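## Task

The left gripper starts out holding the small drink can. Place it standing upright on the outer shelf beyond the service window, just beneath the sill. The window's clear pane slides and has a handle; released, it shuts and latches on its own. The items on the inner shelf must stay upright, the window must end shut, and the robot must not topple or finish tilted, or the task fails.

## Robot and tools

Robot: an omnidirectional base with a column about 1.7 m tall. A carriage slides on the column (lift_m, 0 to 1 m) and carries two identical six-joint arms, left and right, each with a two-finger gripper. Arm bases sit about 0.57 m + lift_m above the floor; carriage parts hang about 0.15 m lower. A hand reaches 0.78 m from its shoulder but only about 0.38 m below its arm base. Hand: about 0.16 m long, 0.1 m wide (0.14 m open). Parked arm: joints 1 to 6 = 0, 0.05, 0.05, 1.45, 0, 0. Cameras: carriage_camera (fixed, forward, tilted about 20 degrees down), left_wrist_camera and right_wrist_camera (looking past the fingertips). Images are 672x504.

Frames, in metres: base frame has its origin on the floor under the base centre, x forward, y left, z up. left_hand and right_hand are the midpoints between each hand's pads in this frame; quat_wxyz rotates base axes to hand axes (hand z along the fingers, y the opening direction). base_odometry is relative to the base frame at the scene's start, counts wheel turns only (slip counts as travel), heading in rad, left positive, -3.142 to 3.142.

move: one action plus optional cameras (list of camera names, or ["all"], or []) and blocking (true/omitted waits until everything rests; false returns within about 0.5 s while motion continues). The action holds base, joints or both, optionally speeds and min_time_s. base takes a single relative offset from where the base now is: translate_m (forward +, -2 to 2 m), strafe_m (left +, -2 to 2 m) or rotate_rad (counter-clockwise +, -6.3 to 6.3). joints is one dictionary for both arms, keyed by name, each value an absolute target: lift_m (m); left_joint1_rad..left_joint6_rad and right_joint1_rad..right_joint6_rad (rad); left_gripper_m and right_gripper_m (pad gap, 0 to 0.093 m). Joint ranges: joint1 -2.617 to 3.054 (vertical axis, 0 ahead, + turns left); joint2 0 to 3.141 (shoulder: 0 upper arm back and level, 1.57 vertical, 3.14 forward); joint3 0 to 3.141 (elbow: 0 folded, 3.14 straight); joint4 -1.57 to 1.57 (wrist pitch, + lifts fingertips); joint5 -1.57 to 1.57 (wrist yaw, + swings fingertips right, opposite to joint1); joint6 -2.094 to 2.094 (roll, + clockwise seen from the forearm). speeds caps this action only: translate_m, strafe_m 0.02 to 0.5 m/s; rotate_rad 0.05 to 1.57 rad/s; lift_m 0.08 to 0.27 (default 0.25). min_time_s (0.1 to 8 s) sets the minimum duration of arm and gripper motions; too short makes the arm lurch and overshoot. A move with no action just reports state and images (including the scene number). Unknown keys make a call invalid; out-of-range values get it refused. A refused call or an unplanned stop cancels the rest of that reply's move, wait and finished_scene calls.

wait: seconds (0 to 10), optional cameras; returns early once earlier motions have settled. stop: brakes all running motions (the base coasts a little first). zoom_image: camera plus region [x0, y0, x1, y1] in image pixels, at most 504 by 504. finished_scene: scene = the current scene number; irreversible, and the goal must then hold without the robot.

Results: joint_positions, hands, base_odometry, motor_effort (% of max, bracket = peak in last action), joint torques, base_status and joint_status per motion: done, moving, off_target (rested short, may still push), contact_stop or time_out (an action is cut at 14 s; the target is dropped and the part holds), stopped, not_followed (arm targets withheld to avoid a self- or arm-arm collision; free it by sending the arm its current readings with joint 1 swung away). The "move" line gives the worst status. on_its_own lists uncommanded actions; "held at" is a target. MOTOR HOT appears at 75 °C; at 100 °C the arm goes limp 30 to 60 s (OVER-TEMPERATURE FAULT, limit_stop_at_motor_heat), then resend targets. Stretched or loaded arms heat even while you think; park them to cool.

Practical notes: hand readings are optimistic, the real hand usually lower, more so at long reach or under load. Arms move along curves; use min_time_s of 2 or more and small steps near objects. Arms have no contact stop and keep pressing. Gripper readings near a held object may be a few mm off; open well above the reading to release. The lift's effort dropping while descending means a hand rests on something.

Avoid: tipping (high carriage, outstretched or loaded arms, pushing or pulling, driving away from something held such as the window handle, abrupt stops; a hand's z rising without command signals a lean); driving backward under a ledge into the column; arms striking or squeezing each other (can end the scene); elbow into the column when joint2 < 0.8 and joint1 swings outward 0.5 rad or more; dropping the can from height, releasing anything mid-motion, slamming the pane, hitting fixed objects, knocking items off the inner shelf or out of the work area. Objects may occasionally get nudged by outside pushes. Releasing the handle lets the pane close by itself.

Each tool is called as a command line: name --argument value for each argument, lists and objects as JSON in quotes; but a table of rows of numbers goes row by row, as --pt "numbers of a row", without its own name.

## Session

move

Scene clock: 0.00 s.
Joint torques (N m): no reading
base_odometry: x=+0.000 y=+0.000 heading=+0.000
base_status: not commanded
joint_positions: lift_m=+0.366 left_joint1_rad=-0.019 left_joint2_rad=+0.597 left_joint3_rad=+0.248 left_joint4_rad=-0.393 left_joint5_rad=-0.014 left_joint6_rad=-0.011 left_gripper_m=+0.05136 right_joint1_rad=+0.004 right_joint2_rad=+0.040 right_joint3_rad=+0.061 right_joint4_rad=+1.430 right_joint5_rad=-0.049 right_joint6_rad=+0.050 right_gripper_m=+0.09396
joint_status: not commanded
motor_effort: lift_m=+25 drive_wheels=+0
left_hand: x=+0.4550 y=+0.3099 z=+1.0062 quat_wxyz=(+0.403, +0.001, +0.915, +0.000) (m; base frame)
right_hand: x=+0.2490 y=-0.3032 z=+1.3746 quat_wxyz=(+0.998, -0.023, +0.060, +0.028) (m; base frame)
pictures: carriage_camera, left_wrist_camera, right_wrist_camera

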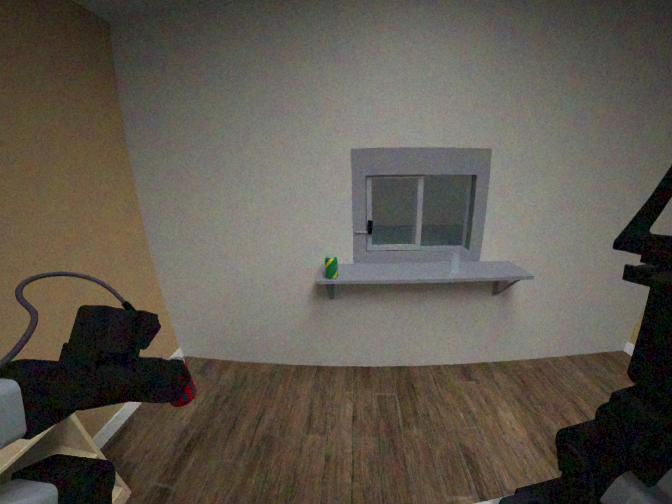

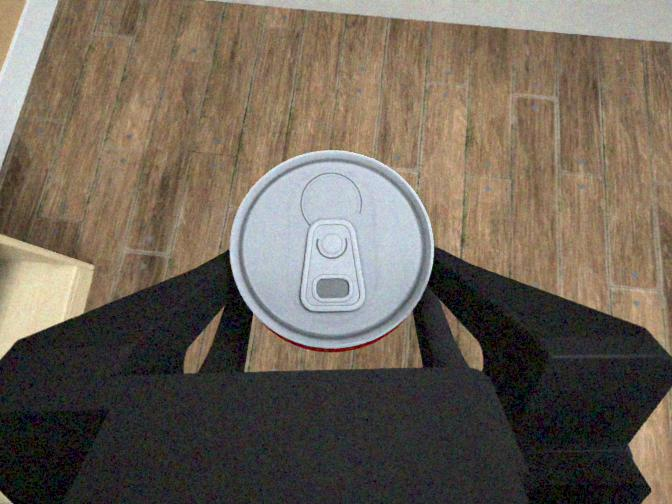

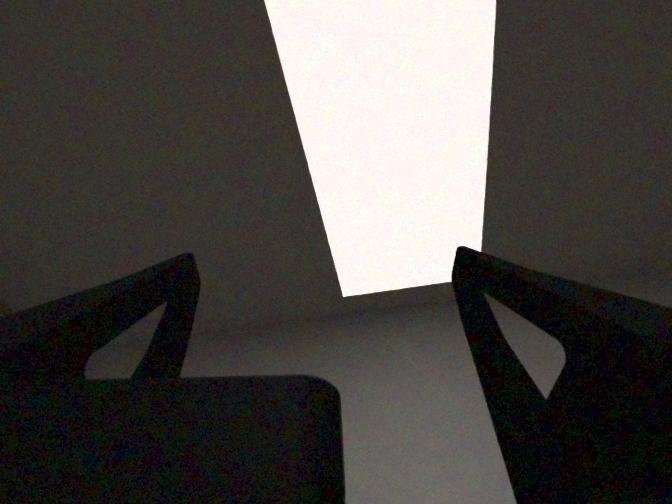

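zoom_image --camera "carriage_camera" --region '[300, 130, 550, 310]'

Scaled by 2.016 from the camera's 672x504 image, which has a finer 960x720 frame.

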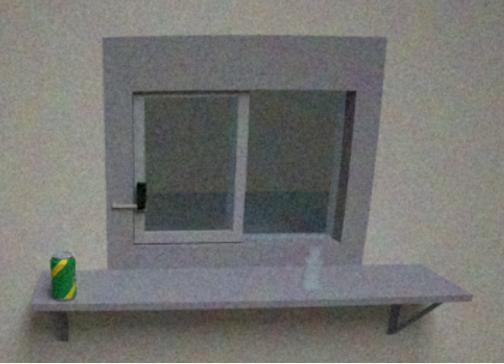

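move --base '{"strafe_m": -0.45}'

move --base '{"translate_m": 0.5}' --cameras '["all"]'

zoom_image --camera "carriage_camera" --region '[200, 100, 520, 340]'

Scene clock: 34.27 s.
Joint torques (N m): left_arm=[-0.13 0.1 6.64 2.67 -0.1 0.05] | right_arm=[-0.17 3.54 5.01 -0.35 -0.02 0.01]
move: done
base_odometry: x=+0.000 y=-0.450 heading=+0.000
base_status: done
joint_positions: lift_m=+0.366 left_joint1_rad=-0.019 left_joint2_rad=+0.597 left_joint3_rad=+0.248 left_joint4_rad=-0.397 left_joint5_rad=-0.014 left_joint6_rad=-0.011 left_gripper_m=+0.05136 right_joint1_rad=+0.004 right_joint2_rad=+0.040 right_joint3_rad=+0.061 right_joint4_rad=+1.430 right_joint5_rad=-0.049 right_joint6_rad=+0.050 right_gripper_m=+0.09396
joint_status: not commanded
motor_effort: lift_m=+23(28) drive_wheels=-4(11)
left_hand: x=+0.4544 y=+0.3099 z=+1.0055 quat_wxyz=(+0.401, +0.001, +0.916, +0.000) (m; base frame)
right_hand: x=+0.2490 y=-0.3032 z=+1.3746 quat_wxyz=(+0.998, -0.023, +0.060, +0.028) (m; base frame)
pictures: none

Scene clock: 37.47 s.
Joint torques (N m): left_arm=[-0.18 0.13 6.69 2.7 -0.06 0.05] | right_arm=[-0.18 3.54 5.07 -0.31 -0.01 0.01]
move: done
base_odometry: x=+0.500 y=-0.450 heading=+0.000
base_status: done
joint_positions: lift_m=+0.366 left_joint1_rad=-0.019 left_joint2_rad=+0.597 left_joint3_rad=+0.248 left_joint4_rad=-0.399 left_joint5_rad=-0.014 left_joint6_rad=-0.011 left_gripper_m=+0.05136 right_joint1_rad=+0.004 right_joint2_rad=+0.040 right_joint3_rad=+0.061 right_joint4_rad=+1.428 right_joint5_rad=-0.049 right_joint6_rad=+0.050 right_gripper_m=+0.09396
joint_status: not commanded
motor_effort: lift_m=+26(28) drive_wheels=-4(9)
left_hand: x=+0.4540 y=+0.3099 z=+1.0051 quat_wxyz=(+0.400, +0.001, +0.917, +0.000) (m; base frame)
right_hand: x=+0.2496 y=-0.3032 z=+1.3745 quat_wxyz=(+0.997, -0.023, +0.061, +0.028) (m; base frame)
pictures: carriage_camera, left_wrist_camera, right_wrist_camera

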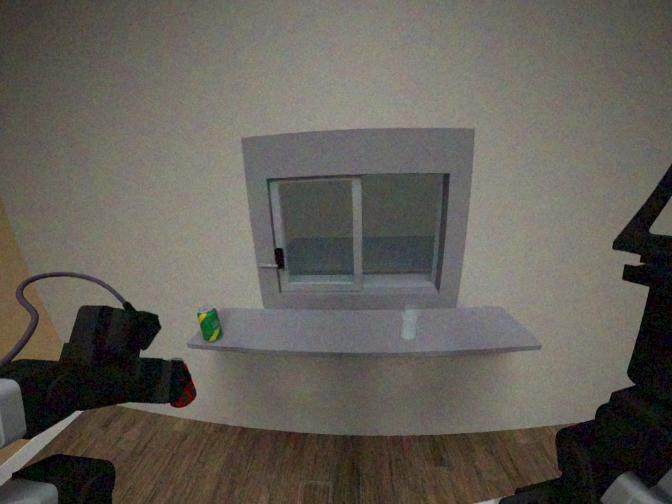

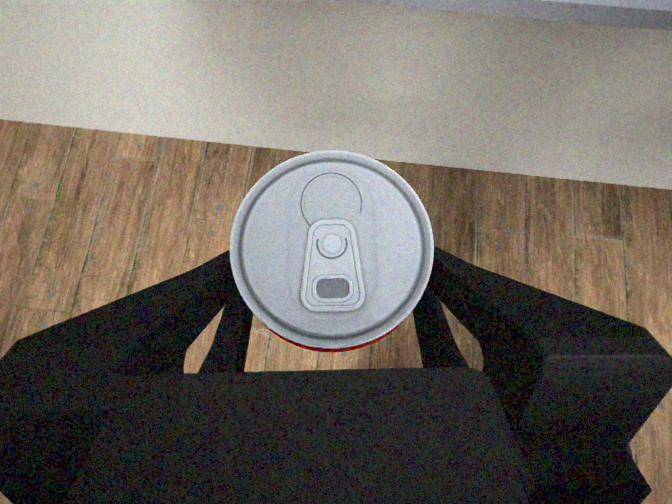

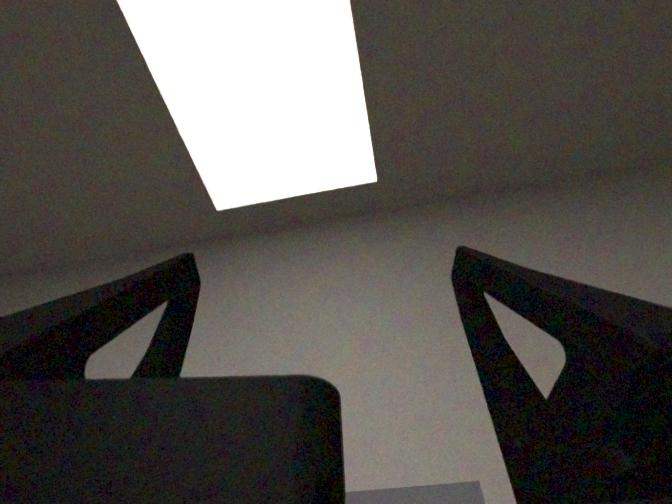

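Scaled by 1.575 from the camera's 672x504 image, which has a finer 960x720 frame.

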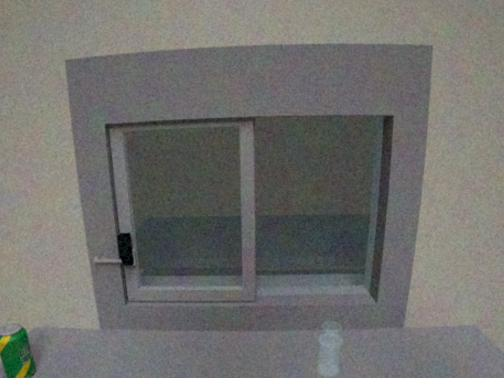

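move --base '{"strafe_m": 0.25}' --joints '{"left_joint4_rad": 0.349}'

move --base '{"translate_m": 0.27}' --speeds '{"translate_m": 0.25}' --cameras '["all"]'

zoom_image --camera "carriage_camera" --region '[200, 200, 480, 410]'

Scene clock: 62.73 s.
Joint torques (N m): left_arm=[-0.16 -0.09 7.17 3.35 -0.1 0.08] | right_arm=[-0.17 3.52 5.01 -0.32 -0.01 0.01]
move: off_target
base_odometry: x=+0.501 y=-0.200 heading=+0.000
base_status: done
joint_positions: lift_m=+0.366 left_joint1_rad=-0.019 left_joint2_rad=+0.597 left_joint3_rad=+0.245 left_joint4_rad=+0.281 left_joint5_rad=-0.014 left_joint6_rad=-0.011 left_gripper_m=+0.05136 right_joint1_rad=+0.004 right_joint2_rad=+0.040 right_joint3_rad=+0.061 right_joint4_rad=+1.428 right_joint5_rad=-0.049 right_joint6_rad=+0.050 right_gripper_m=+0.09396
joint_status: left_joint4_rad off_target (ended at +0.281, target +0.349)
motor_effort: lift_m=+25(28) drive_wheels=-2(8)
left_hand: x=+0.5195 y=+0.3087 z=+1.1555 quat_wxyz=(+0.682, -0.002, +0.732, -0.005) (m; base frame)
right_hand: x=+0.2496 y=-0.3032 z=+1.3745 quat_wxyz=(+0.997, -0.023, +0.061, +0.028) (m; base frame)
pictures: none

Scene clock: 65.10 s.
Joint torques (N m): left_arm=[-0.08 -0.06 7.17 3.32 -0.11 0.08] | right_arm=[-0.17 3.55 5 -0.35 -0.01 0.01]
move: done
base_odometry: x=+0.771 y=-0.200 heading=+0.000
base_status: done
joint_positions: lift_m=+0.366 left_joint1_rad=-0.019 left_joint2_rad=+0.597 left_joint3_rad=+0.245 left_joint4_rad=+0.283 left_joint5_rad=-0.014 left_joint6_rad=-0.011 left_gripper_m=+0.05136 right_joint1_rad=+0.004 right_joint2_rad=+0.040 right_joint3_rad=+0.061 right_joint4_rad=+1.429 right_joint5_rad=-0.049 right_joint6_rad=+0.050 right_gripper_m=+0.09396
joint_status: not commanded
motor_effort: lift_m=+27(28) drive_wheels=-3(8)
left_hand: x=+0.5195 y=+0.3087 z=+1.1560 quat_wxyz=(+0.682, -0.002, +0.731, -0.005) (m; base frame)
right_hand: x=+0.2494 y=-0.3032 z=+1.3745 quat_wxyz=(+0.997, -0.023, +0.061, +0.028) (m; base frame)
pictures: carriage_camera, left_wrist_camera, right_wrist_camera

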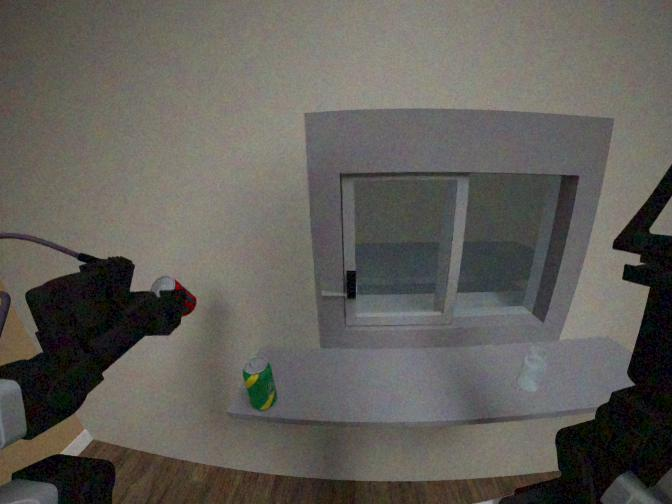

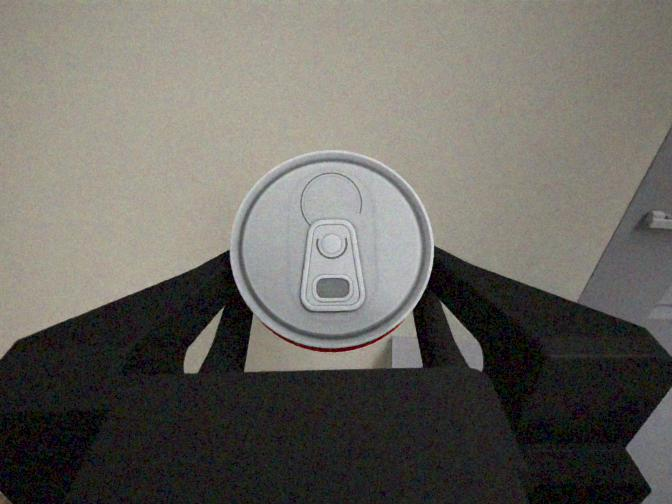

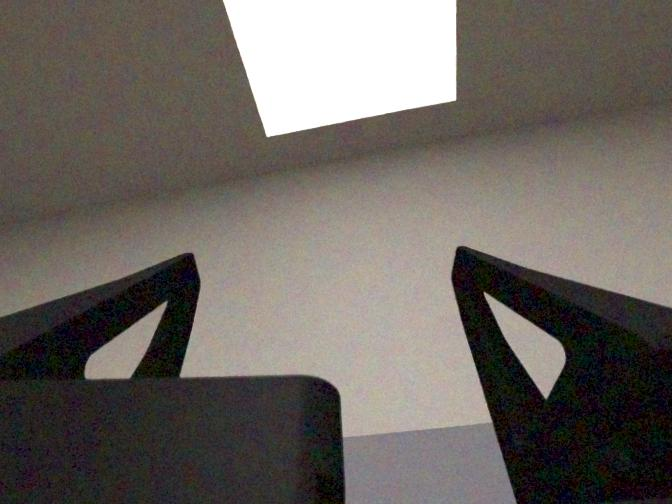

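Scaled by 1.800 from the camera's 672x504 image, which has a finer 960x720 frame.

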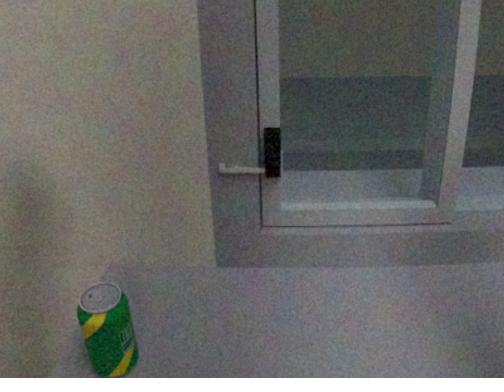

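move --joints '{"right_joint1_rad": 0.61, "right_joint2_rad": 1.851, "right_joint3_rad": 0.466, "right_joint4_rad": 1.385, "right_joint5_rad": 0, "right_joint6_rad": 1.57}' --min_time_s 2.5 --cameras '["all"]'

zoom_image --camera "carriage_camera" --region '[260, 220, 440, 355]'

Scene clock: 96.57 s.
Joint torques (N m): left_arm=[-0.12 -0.06 7.16 3.32 -0.06 0.04] | right_arm=[0.57 -4.46 5.9 2.2 0.04 0]
move: done
base_odometry: x=+0.771 y=-0.200 heading=+0.000
base_status: not commanded
joint_positions: lift_m=+0.366 left_joint1_rad=-0.019 left_joint2_rad=+0.597 left_joint3_rad=+0.245 left_joint4_rad=+0.284 left_joint5_rad=-0.014 left_joint6_rad=-0.011 left_gripper_m=+0.05136 right_joint1_rad=+0.601 right_joint2_rad=+1.839 right_joint3_rad=+0.443 right_joint4_rad=+1.385 right_joint5_rad=-0.008 right_joint6_rad=+1.559 right_gripper_m=+0.09396
joint_status: all done
motor_effort: lift_m=+27(27) drive_wheels=-3(3)
left_hand: x=+0.5195 y=+0.3087 z=+1.1561 quat_wxyz=(+0.683, -0.002, +0.731, -0.005) (m; base frame)
right_hand: x=+0.5814 y=-0.0620 z=+1.0735 quat_wxyz=(+0.329, +0.325, +0.633, +0.621) (m; base frame)
pictures: carriage_camera, left_wrist_camera, right_wrist_camera

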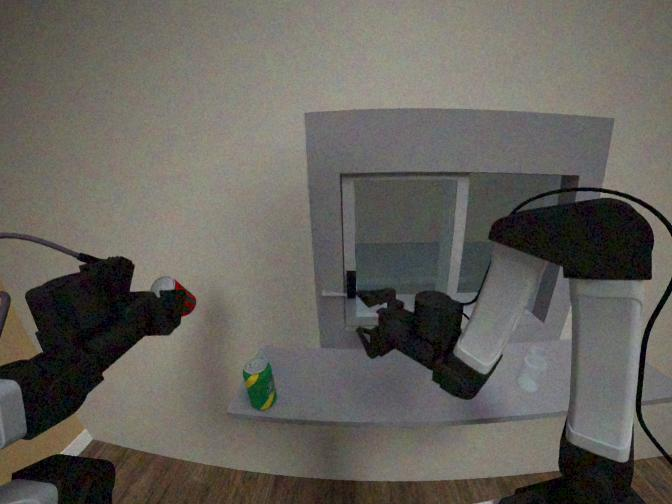

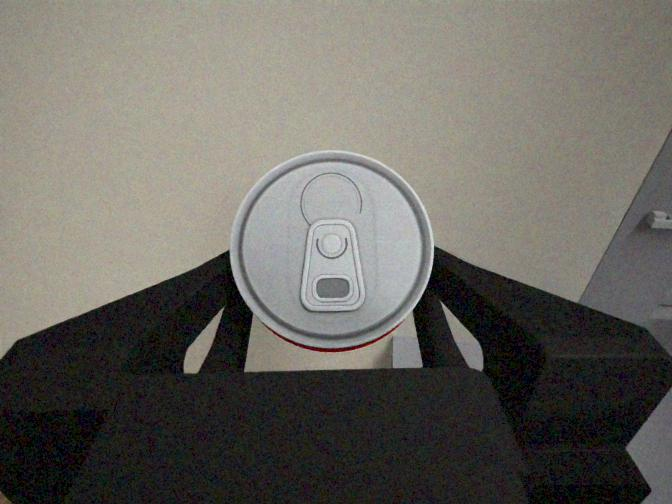

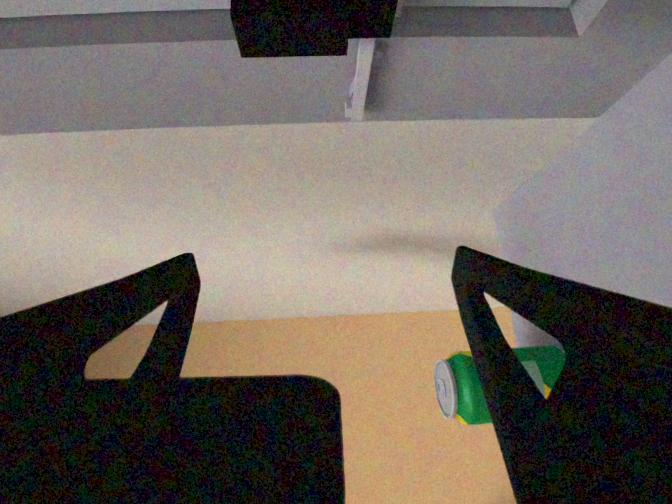

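Scaled by 2.800 from the camera's 672x504 image, which has a finer 960x720 frame.

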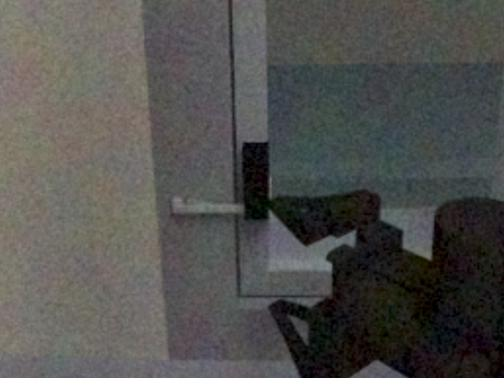

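move --joints '{"right_joint1_rad": 0.595, "right_joint2_rad": 2.055, "right_joint3_rad": 0.77, "right_joint4_rad": 1.285, "right_joint5_rad": 0, "right_joint6_rad": 1.57}' --min_time_s 1.5 --cameras '["carriage_camera", "right_wrist_camera"]'

zoom_image --camera "carriage_camera" --region '[290, 230, 410, 320]'

Scene clock: 135.83 s.
Joint torques (N m): left_arm=[-0.09 -0.01 7.12 3.32 -0.06 0.06] | right_arm=[-0.7 -6.06 6.49 2.16 0.05 0.02]
move: done
base_odometry: x=+0.771 y=-0.200 heading=+0.000
base_status: not commanded
joint_positions: lift_m=+0.366 left_joint1_rad=-0.019 left_joint2_rad=+0.597 left_joint3_rad=+0.245 left_joint4_rad=+0.284 left_joint5_rad=-0.014 left_joint6_rad=-0.011 left_gripper_m=+0.05136 right_joint1_rad=+0.601 right_joint2_rad=+2.041 right_joint3_rad=+0.745 right_joint4_rad=+1.291 right_joint5_rad=-0.007 right_joint6_rad=+1.561 right_gripper_m=+0.09396
joint_status: all done
motor_effort: lift_m=+27(28) drive_wheels=-3(3)
left_hand: x=+0.5195 y=+0.3087 z=+1.1561 quat_wxyz=(+0.683, -0.002, +0.731, -0.005) (m; base frame)
right_hand: x=+0.6410 y=-0.0213 z=+1.0674 quat_wxyz=(+0.329, +0.325, +0.630, +0.624) (m; base frame)
pictures: carriage_camera, right_wrist_camera

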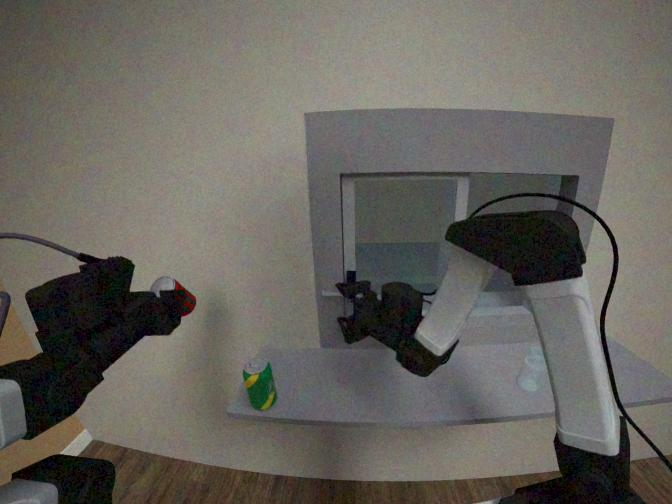

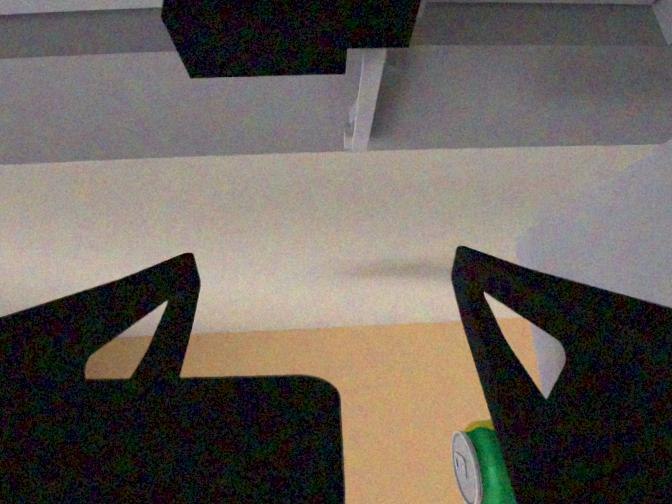

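Scaled by 4.200 from the camera's 672x504 image, which has a finer 960x720 frame.

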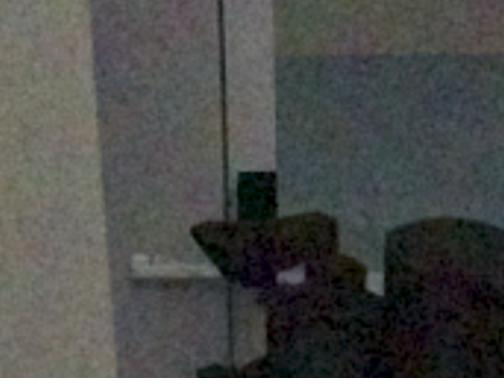

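move --joints '{"right_joint1_rad": 0.588, "right_joint2_rad": 2.245, "right_joint3_rad": 1.1, "right_joint4_rad": 1.145, "right_joint5_rad": 0, "right_joint6_rad": 1.57}' --min_time_s 2 --cameras '["carriage_camera", "right_wrist_camera"]'

zoom_image --camera "carriage_camera" --region '[290, 230, 410, 320]'

Scene clock: 145.93 s.
Joint torques (N m): left_arm=[-0.16 -0.1 7.16 3.33 -0.06 0.04] | right_arm=[-0.81 -7.65 7.27 2.13 0.05 0.02]
move: done
base_odometry: x=+0.771 y=-0.200 heading=+0.000
base_status: not commanded
joint_positions: lift_m=+0.366 left_joint1_rad=-0.019 left_joint2_rad=+0.597 left_joint3_rad=+0.245 left_joint4_rad=+0.284 left_joint5_rad=-0.014 left_joint6_rad=-0.011 left_gripper_m=+0.05136 right_joint1_rad=+0.595 right_joint2_rad=+2.228 right_joint3_rad=+1.072 right_joint4_rad=+1.151 right_joint5_rad=-0.007 right_joint6_rad=+1.561 right_gripper_m=+0.09396
joint_status: all done
motor_effort: lift_m=+27(28) drive_wheels=-3(3)
left_hand: x=+0.5195 y=+0.3087 z=+1.1561 quat_wxyz=(+0.683, -0.002, +0.731, -0.005) (m; base frame)
right_hand: x=+0.7018 y=+0.0160 z=+1.0605 quat_wxyz=(+0.331, +0.327, +0.629, +0.623) (m; base frame)
pictures: carriage_camera, right_wrist_camera

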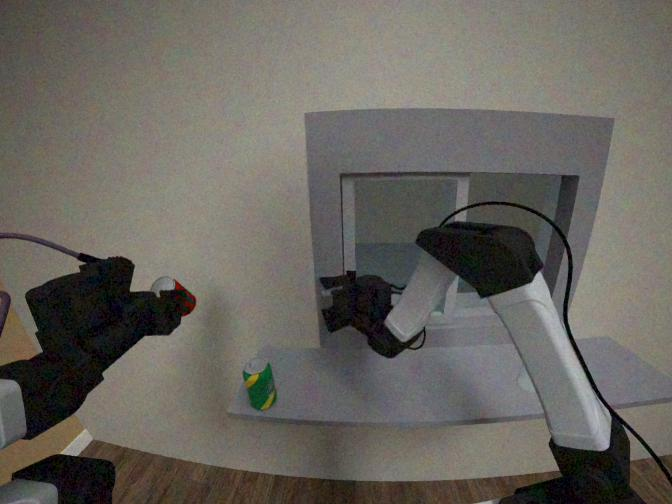

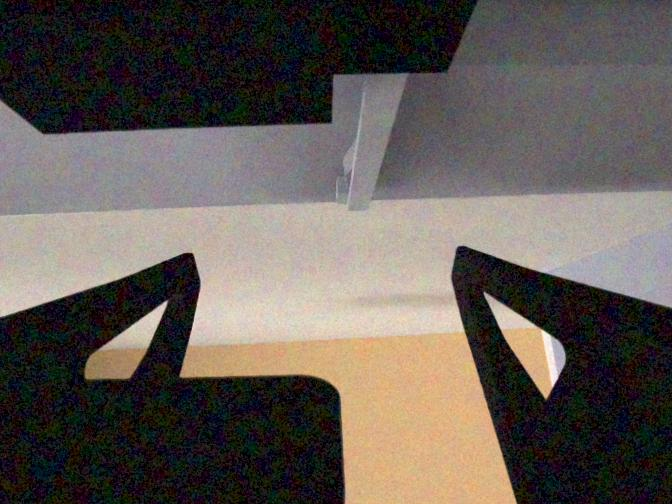

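Scaled by 4.200 from the camera's 672x504 image, which has a finer 960x720 frame.

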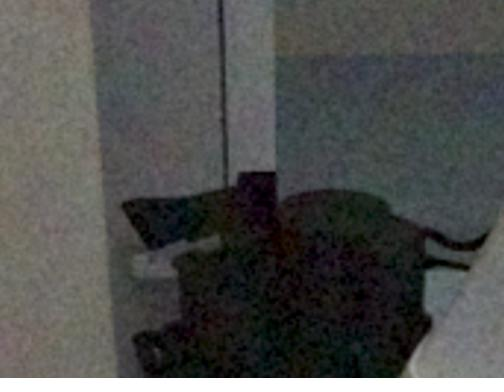

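move --joints '{"right_joint1_rad": 0.73, "right_joint2_rad": 2.389, "right_joint3_rad": 1.31, "right_joint4_rad": 1.08, "right_joint5_rad": 0.383, "right_joint6_rad": 1.57}' --min_time_s 2 --cameras '["carriage_camera", "right_wrist_camera"]'

zoom_image --camera "carriage_camera" --region '[290, 230, 410, 320]'

Scene clock: 159.27 s.
Joint torques (N m): left_arm=[-0.1 -0.12 7.09 3.34 -0.08 0.06] | right_arm=[0.55 -8.54 7.53 2.03 0.05 0.02]
move: done
base_odometry: x=+0.771 y=-0.200 heading=+0.000
base_status: not commanded
joint_positions: lift_m=+0.366 left_joint1_rad=-0.019 left_joint2_rad=+0.597 left_joint3_rad=+0.245 left_joint4_rad=+0.284 left_joint5_rad=-0.014 left_joint6_rad=-0.011 left_gripper_m=+0.05136 right_joint1_rad=+0.722 right_joint2_rad=+2.370 right_joint3_rad=+1.281 right_joint4_rad=+1.086 right_joint5_rad=+0.374 right_joint6_rad=+1.561 right_gripper_m=+0.09396
joint_status: all done
motor_effort: lift_m=+23(28) drive_wheels=-3(3)
left_hand: x=+0.5195 y=+0.3087 z=+1.1561 quat_wxyz=(+0.683, -0.002, +0.731, -0.005) (m; base frame)
right_hand: x=+0.7213 y=+0.0446 z=+1.0467 quat_wxyz=(+0.409, +0.403, +0.582, +0.576) (m; base frame)
pictures: carriage_camera, right_wrist_camera

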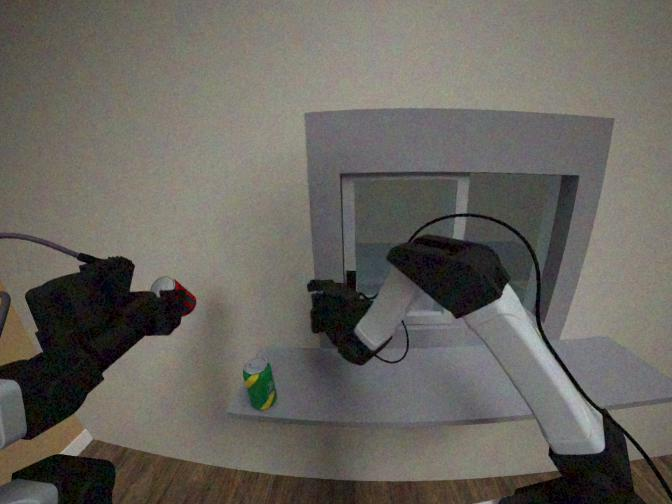

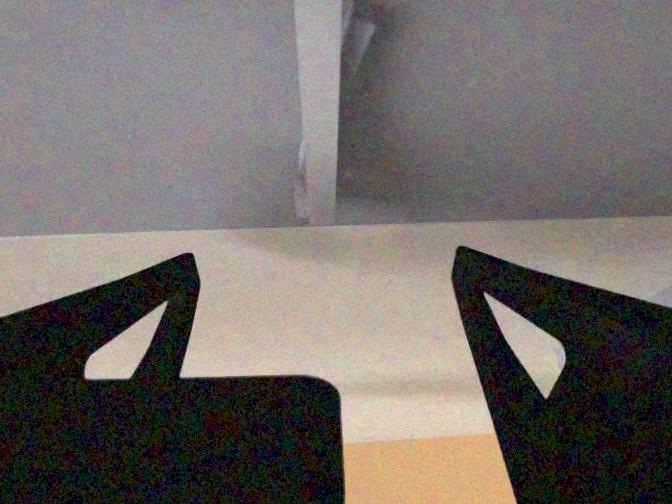

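Scaled by 4.200 from the camera's 672x504 image, which has a finer 960x720 frame.

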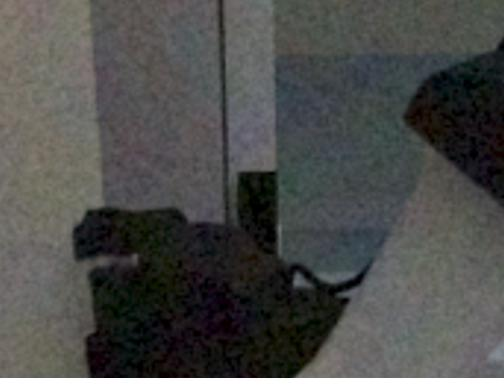

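move --joints '{"right_joint1_rad": 0.648, "right_joint2_rad": 2.372, "right_joint3_rad": 1.27, "right_joint4_rad": 1.10, "right_joint5_rad": 0.3, "right_joint6_rad": 1.57}' --min_time_s 1.5 --cameras '["carriage_camera", "right_wrist_camera"]'

Scene clock: 169.57 s.
Joint torques (N m): left_arm=[-0.05 -0.17 7.16 3.34 -0.07 0.07] | right_arm=[-1.95 -9.85 4.25 2.22 0.03 0.02]
move: off_target
base_odometry: x=+0.771 y=-0.200 heading=+0.000
base_status: not commanded
joint_positions: lift_m=+0.366 left_joint1_rad=-0.019 left_joint2_rad=+0.597 left_joint3_rad=+0.245 left_joint4_rad=+0.284 left_joint5_rad=-0.014 left_joint6_rad=-0.011 left_gripper_m=+0.05136 right_joint1_rad=+0.669 right_joint2_rad=+2.370 right_joint3_rad=+1.281 right_joint4_rad=+1.091 right_joint5_rad=+0.295 right_joint6_rad=+1.561 right_gripper_m=+0.09396
joint_status: right_joint1_rad off_target (ended at +0.669, target +0.648); the others done
motor_effort: lift_m=+25(28) drive_wheels=-3(3)
left_hand: x=+0.5195 y=+0.3087 z=+1.1561 quat_wxyz=(+0.683, -0.002, +0.731, -0.005) (m; base frame)
right_hand: x=+0.7348 y=+0.0307 z=+1.0479 quat_wxyz=(+0.401, +0.395, +0.585, +0.583) (m; base frame)
pictures: carriage_camera, right_wrist_camera

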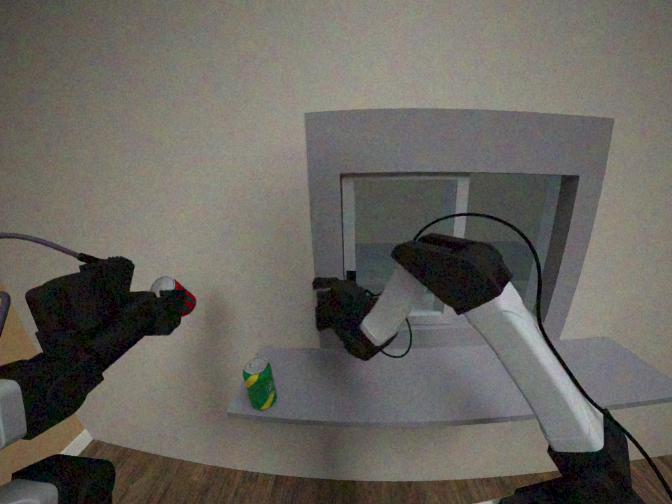

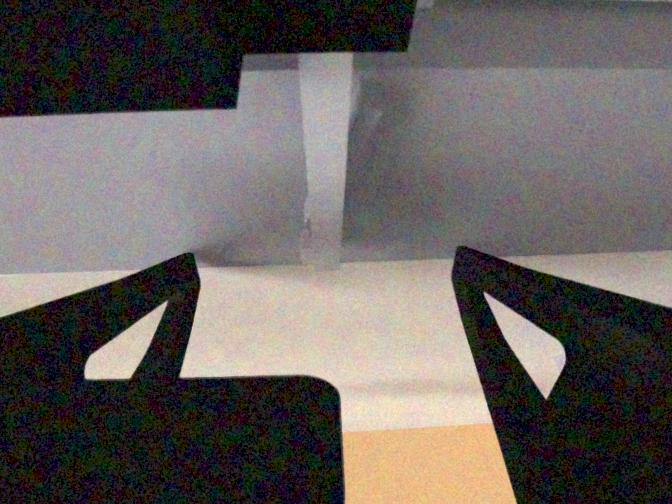

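move --joints '{"right_joint1_rad": 0.622, "right_joint2_rad": 2.385, "right_joint3_rad": 1.29, "right_joint4_rad": 1.09, "right_joint5_rad": 0.27}' --min_time_s 1 --cameras '["right_wrist_camera"]'

move --joints '{"right_gripper_m": 0.008}' --min_time_s 1.5 --cameras '["carriage_camera", "right_wrist_camera"]'

Scene clock: 175.93 s.
Joint torques (N m): left_arm=[-0.17 -0.03 7.05 3.32 -0.07 0.08] | right_arm=[-3.14 -8.87 5.91 2.11 0.22 0.02]
move: off_target
base_odometry: x=+0.771 y=-0.200 heading=+0.000
base_status: not commanded
joint_positions: lift_m=+0.366 left_joint1_rad=-0.019 left_joint2_rad=+0.597 left_joint3_rad=+0.245 left_joint4_rad=+0.284 left_joint5_rad=-0.014 left_joint6_rad=-0.011 left_gripper_m=+0.05136 right_joint1_rad=+0.657 right_joint2_rad=+2.370 right_joint3_rad=+1.281 right_joint4_rad=+1.094 right_joint5_rad=+0.245 right_joint6_rad=+1.561 right_gripper_m=+0.09396
joint_status: right_joint1_rad off_target (ended at +0.657, target +0.622); the others done
motor_effort: lift_m=+27(28) drive_wheels=-3(3)
left_hand: x=+0.5195 y=+0.3087 z=+1.1561 quat_wxyz=(+0.683, -0.002, +0.731, -0.005) (m; base frame)
right_hand: x=+0.7356 y=+0.0326 z=+1.0485 quat_wxyz=(+0.391, +0.384, +0.592, +0.591) (m; base frame)
pictures: right_wrist_camera

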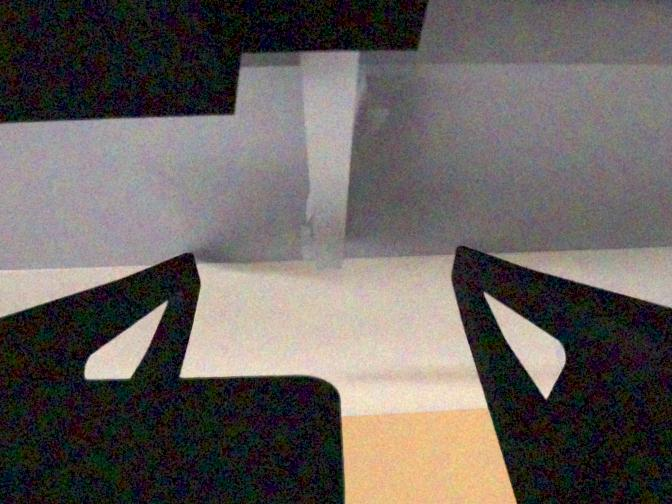

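Scene clock: 177.73 s.
Joint torques (N m): left_arm=[-0.1 -0.01 7.09 3.34 -0.09 0.05] | right_arm=[-2.97 -8.87 5.91 2.02 0.27 0.01]
move: done
base_odometry: x=+0.771 y=-0.200 heading=+0.000
base_status: not commanded
joint_positions: lift_m=+0.366 left_joint1_rad=-0.019 left_joint2_rad=+0.597 left_joint3_rad=+0.245 left_joint4_rad=+0.284 left_joint5_rad=-0.014 left_joint6_rad=-0.011 left_gripper_m=+0.05136 right_joint1_rad=+0.655 right_joint2_rad=+2.370 right_joint3_rad=+1.281 right_joint4_rad=+1.101 right_joint5_rad=+0.241 right_joint6_rad=+1.561 right_gripper_m=+0.01051
joint_status: all done
motor_effort: lift_m=+24(28) drive_wheels=+0(3)
left_hand: x=+0.5195 y=+0.3087 z=+1.1561 quat_wxyz=(+0.683, -0.002, +0.731, -0.005) (m; base frame)
right_hand: x=+0.7359 y=+0.0323 z=+1.0504 quat_wxyz=(+0.391, +0.382, +0.590, +0.594) (m; base frame)
pictures: carriage_camera, right_wrist_camera

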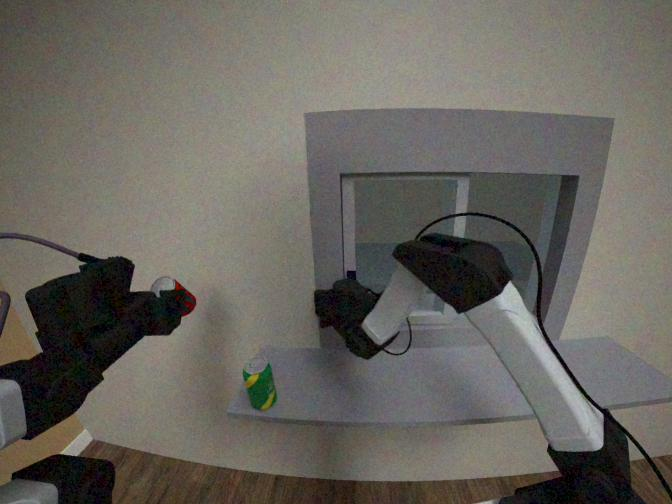

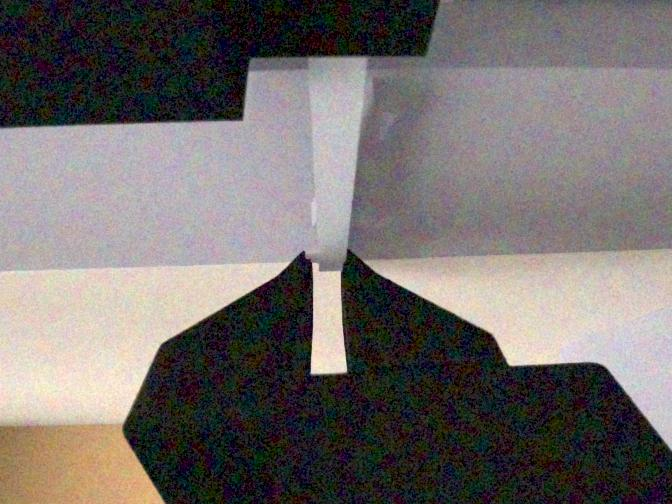

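move --joints '{"right_gripper_m": 0.06}'

move --joints '{"right_joint1_rad": 0.747, "right_joint2_rad": 2.436, "right_joint3_rad": 1.4, "right_joint4_rad": 1.036, "right_joint5_rad": 0.747, "right_joint6_rad": 1.57}' --min_time_s 2 --cameras '["carriage_camera", "right_wrist_camera"]'

Scene clock: 191.07 s.
Joint torques (N m): left_arm=[-0.16 -0.09 7.16 3.32 -0.05 0.07] | right_arm=[-2.96 -8.87 5.93 2.23 0.32 0.02]
move: done
base_odometry: x=+0.771 y=-0.200 heading=+0.000
base_status: not commanded
joint_positions: lift_m=+0.366 left_joint1_rad=-0.019 left_joint2_rad=+0.597 left_joint3_rad=+0.245 left_joint4_rad=+0.284 left_joint5_rad=-0.014 left_joint6_rad=-0.011 left_gripper_m=+0.05136 right_joint1_rad=+0.655 right_joint2_rad=+2.370 right_joint3_rad=+1.281 right_joint4_rad=+1.083 right_joint5_rad=+0.237 right_joint6_rad=+1.561 right_gripper_m=+0.05993
joint_status: all done
motor_effort: lift_m=+25(27) drive_wheels=+0(0)
left_hand: x=+0.5195 y=+0.3087 z=+1.1561 quat_wxyz=(+0.683, -0.002, +0.731, -0.005) (m; base frame)
right_hand: x=+0.7356 y=+0.0330 z=+1.0458 quat_wxyz=(+0.387, +0.383, +0.597, +0.589) (m; base frame)
pictures: none

Scene clock: 193.37 s.
Joint torques (N m): left_arm=[-0.08 -0.05 7.16 3.32 -0.07 0.06] | right_arm=[-0.64 -8.77 7.79 1.83 0.26 0.02]
move: done
base_odometry: x=+0.771 y=-0.200 heading=+0.000
base_status: not commanded
joint_positions: lift_m=+0.366 left_joint1_rad=-0.019 left_joint2_rad=+0.597 left_joint3_rad=+0.245 left_joint4_rad=+0.284 left_joint5_rad=-0.014 left_joint6_rad=-0.011 left_gripper_m=+0.05136 right_joint1_rad=+0.752 right_joint2_rad=+2.417 right_joint3_rad=+1.368 right_joint4_rad=+1.046 right_joint5_rad=+0.723 right_joint6_rad=+1.561 right_gripper_m=+0.05994
joint_status: all done
motor_effort: lift_m=+25(28) drive_wheels=+0(0)
left_hand: x=+0.5195 y=+0.3087 z=+1.1561 quat_wxyz=(+0.683, -0.002, +0.731, -0.005) (m; base frame)
right_hand: x=+0.7340 y=+0.0111 z=+1.0445 quat_wxyz=(+0.495, +0.491, +0.511, +0.503) (m; base frame)
pictures: carriage_camera, right_wrist_camera

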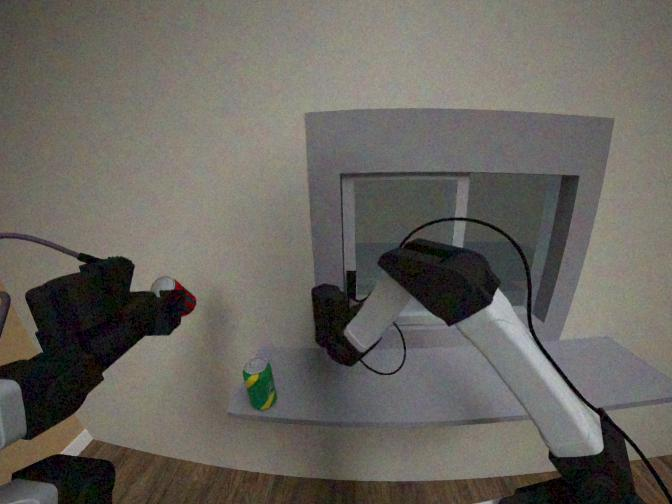

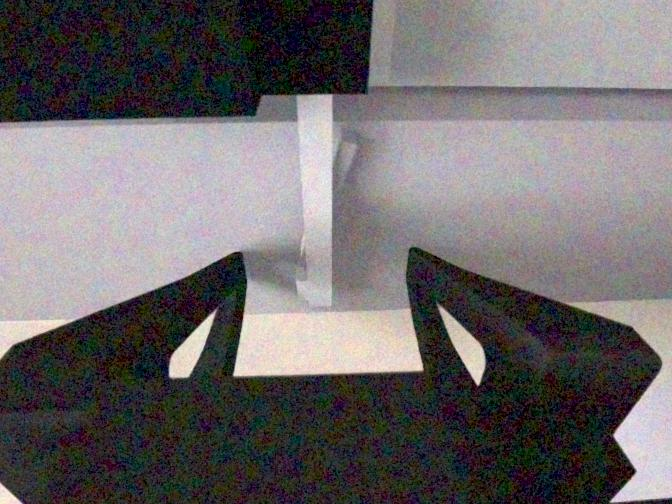

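move --joints '{"right_joint1_rad": 0.738, "right_joint2_rad": 2.460, "right_joint3_rad": 1.445, "right_joint4_rad": 1.015, "right_joint5_rad": 0.738}' --min_time_s 1 --cameras '["right_wrist_camera"]'

move --joints '{"right_gripper_m": 0.004}' --min_time_s 1.5 --cameras '["right_wrist_camera"]'

Scene clock: 198.87 s.
Joint torques (N m): left_arm=[-0.12 -0.06 7.16 3.36 -0.07 0.08] | right_arm=[-2.04 -8.8 8.8 1.59 -0.09 0.01]
move: off_target
base_odometry: x=+0.771 y=-0.200 heading=+0.000
base_status: not commanded
joint_positions: lift_m=+0.366 left_joint1_rad=-0.019 left_joint2_rad=+0.597 left_joint3_rad=+0.245 left_joint4_rad=+0.284 left_joint5_rad=-0.014 left_joint6_rad=-0.011 left_gripper_m=+0.05136 right_joint1_rad=+0.760 right_joint2_rad=+2.440 right_joint3_rad=+1.401 right_joint4_rad=+1.044 right_joint5_rad=+0.744 right_joint6_rad=+1.562 right_gripper_m=+0.05994
joint_status: right_joint1_rad off_target (ended at +0.760, target +0.738); the others done
motor_effort: lift_m=+26(28) drive_wheels=+0(0)
left_hand: x=+0.5195 y=+0.3087 z=+1.1561 quat_wxyz=(+0.683, -0.002, +0.731, -0.005) (m; base frame)
right_hand: x=+0.7356 y=+0.0158 z=+1.0437 quat_wxyz=(+0.498, +0.494, +0.504, +0.504) (m; base frame)
pictures: right_wrist_camera

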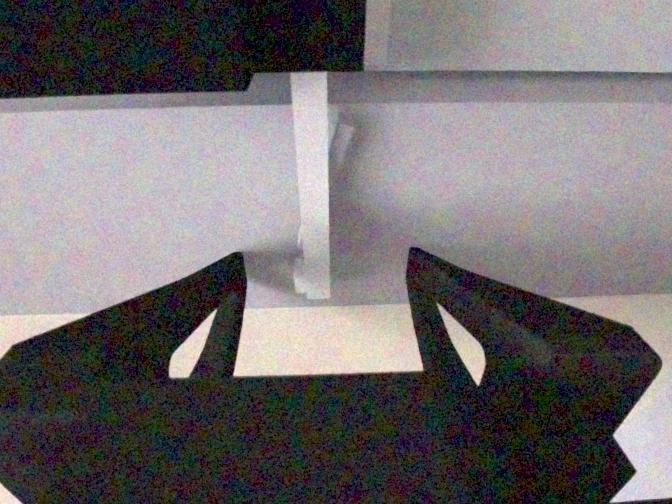

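Scene clock: 200.67 s.
Joint torques (N m): left_arm=[-0.24 -0.03 7.1 3.33 -0.08 0.08] | right_arm=[-2.21 -8.83 8.01 1.57 0.02 0.01]
move: off_target
base_odometry: x=+0.771 y=-0.200 heading=+0.000
base_status: not commanded
joint_positions: lift_m=+0.366 left_joint1_rad=-0.019 left_joint2_rad=+0.597 left_joint3_rad=+0.245 left_joint4_rad=+0.284 left_joint5_rad=-0.014 left_joint6_rad=-0.011 left_gripper_m=+0.05136 right_joint1_rad=+0.762 right_joint2_rad=+2.440 right_joint3_rad=+1.411 right_joint4_rad=+1.046 right_joint5_rad=+0.734 right_joint6_rad=+1.562 right_gripper_m=+0.01199
joint_status: right_gripper_m off_target (ended at +0.01201, target +0.00400)
motor_effort: lift_m=+26(28) drive_wheels=+0(1)
left_hand: x=+0.5195 y=+0.3087 z=+1.1561 quat_wxyz=(+0.683, -0.002, +0.731, -0.005) (m; base frame)
right_hand: x=+0.7363 y=+0.0199 z=+1.0481 quat_wxyz=(+0.495, +0.490, +0.503, +0.511) (m; base frame)
pictures: right_wrist_camera

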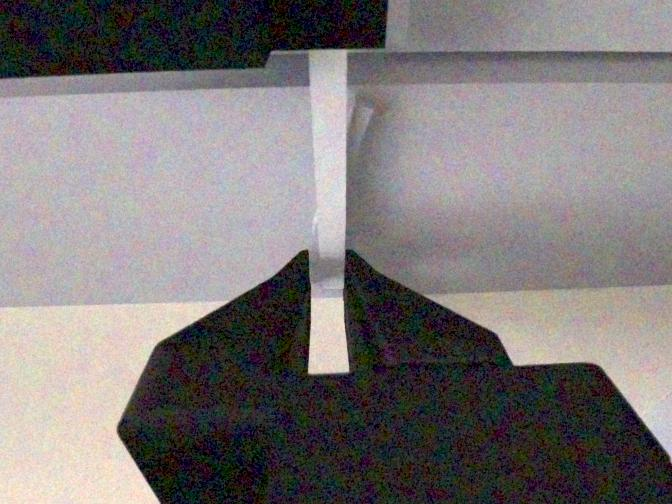

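move --joints '{"lift_m": 0.338, "right_joint6_rad": 1.12}' --speeds '{"lift_m": 0.08}' --min_time_s 0.8 --cameras '["right_wrist_camera", "carriage_camera"]'

zoom_image --camera "carriage_camera" --region '[290, 230, 410, 320]'

Scene clock: 207.57 s.
Joint torques (N m): left_arm=[-0.09 -0.1 7.31 3.32 -0.08 0.07] | right_arm=[-2.58 -8.84 6.68 0.49 -0.12 -0.76]
move: off_target
base_odometry: x=+0.771 y=-0.200 heading=+0.000
base_status: not commanded
joint_positions: lift_m=+0.338 left_joint1_rad=-0.019 left_joint2_rad=+0.598 left_joint3_rad=+0.242 left_joint4_rad=+0.287 left_joint5_rad=-0.014 left_joint6_rad=-0.011 left_gripper_m=+0.05136 right_joint1_rad=+0.766 right_joint2_rad=+2.440 right_joint3_rad=+1.428 right_joint4_rad=+1.141 right_joint5_rad=+0.744 right_joint6_rad=+1.189 right_gripper_m=+0.01226
joint_status: right_joint6_rad off_target (ended at +1.190, target +1.120); the others done
motor_effort: lift_m=+26(28) drive_wheels=+1(1)
left_hand: x=+0.5195 y=+0.3087 z=+1.1266 quat_wxyz=(+0.682, -0.002, +0.731, -0.005) (m; base frame)
right_hand: x=+0.7358 y=+0.0212 z=+1.0449 quat_wxyz=(+0.590, +0.396, +0.544, +0.446) (m; base frame)
pictures: carriage_camera, right_wrist_camera

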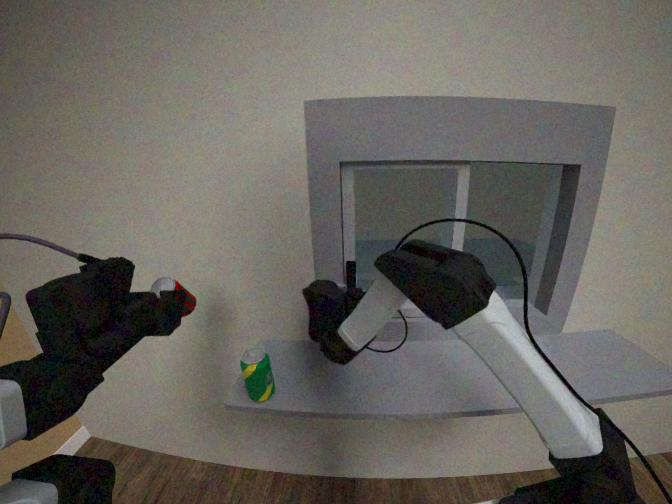

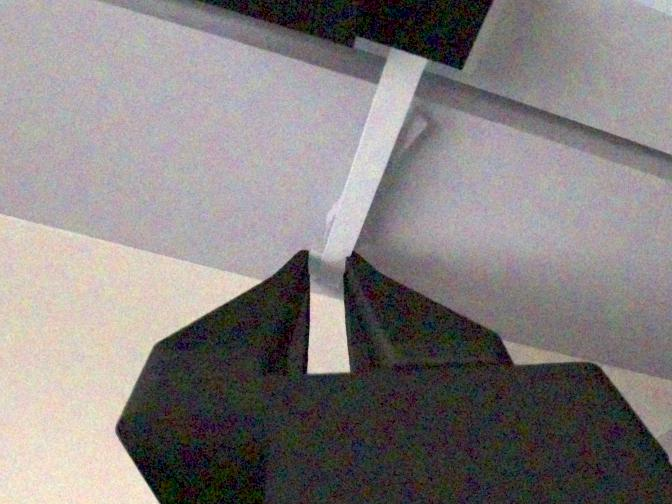

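Scaled by 4.200 from the camera's 672x504 image, which has a finer 960x720 frame.

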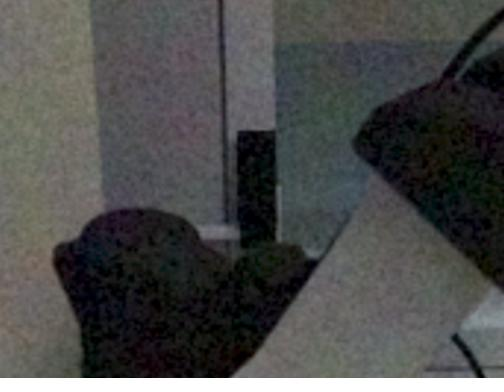

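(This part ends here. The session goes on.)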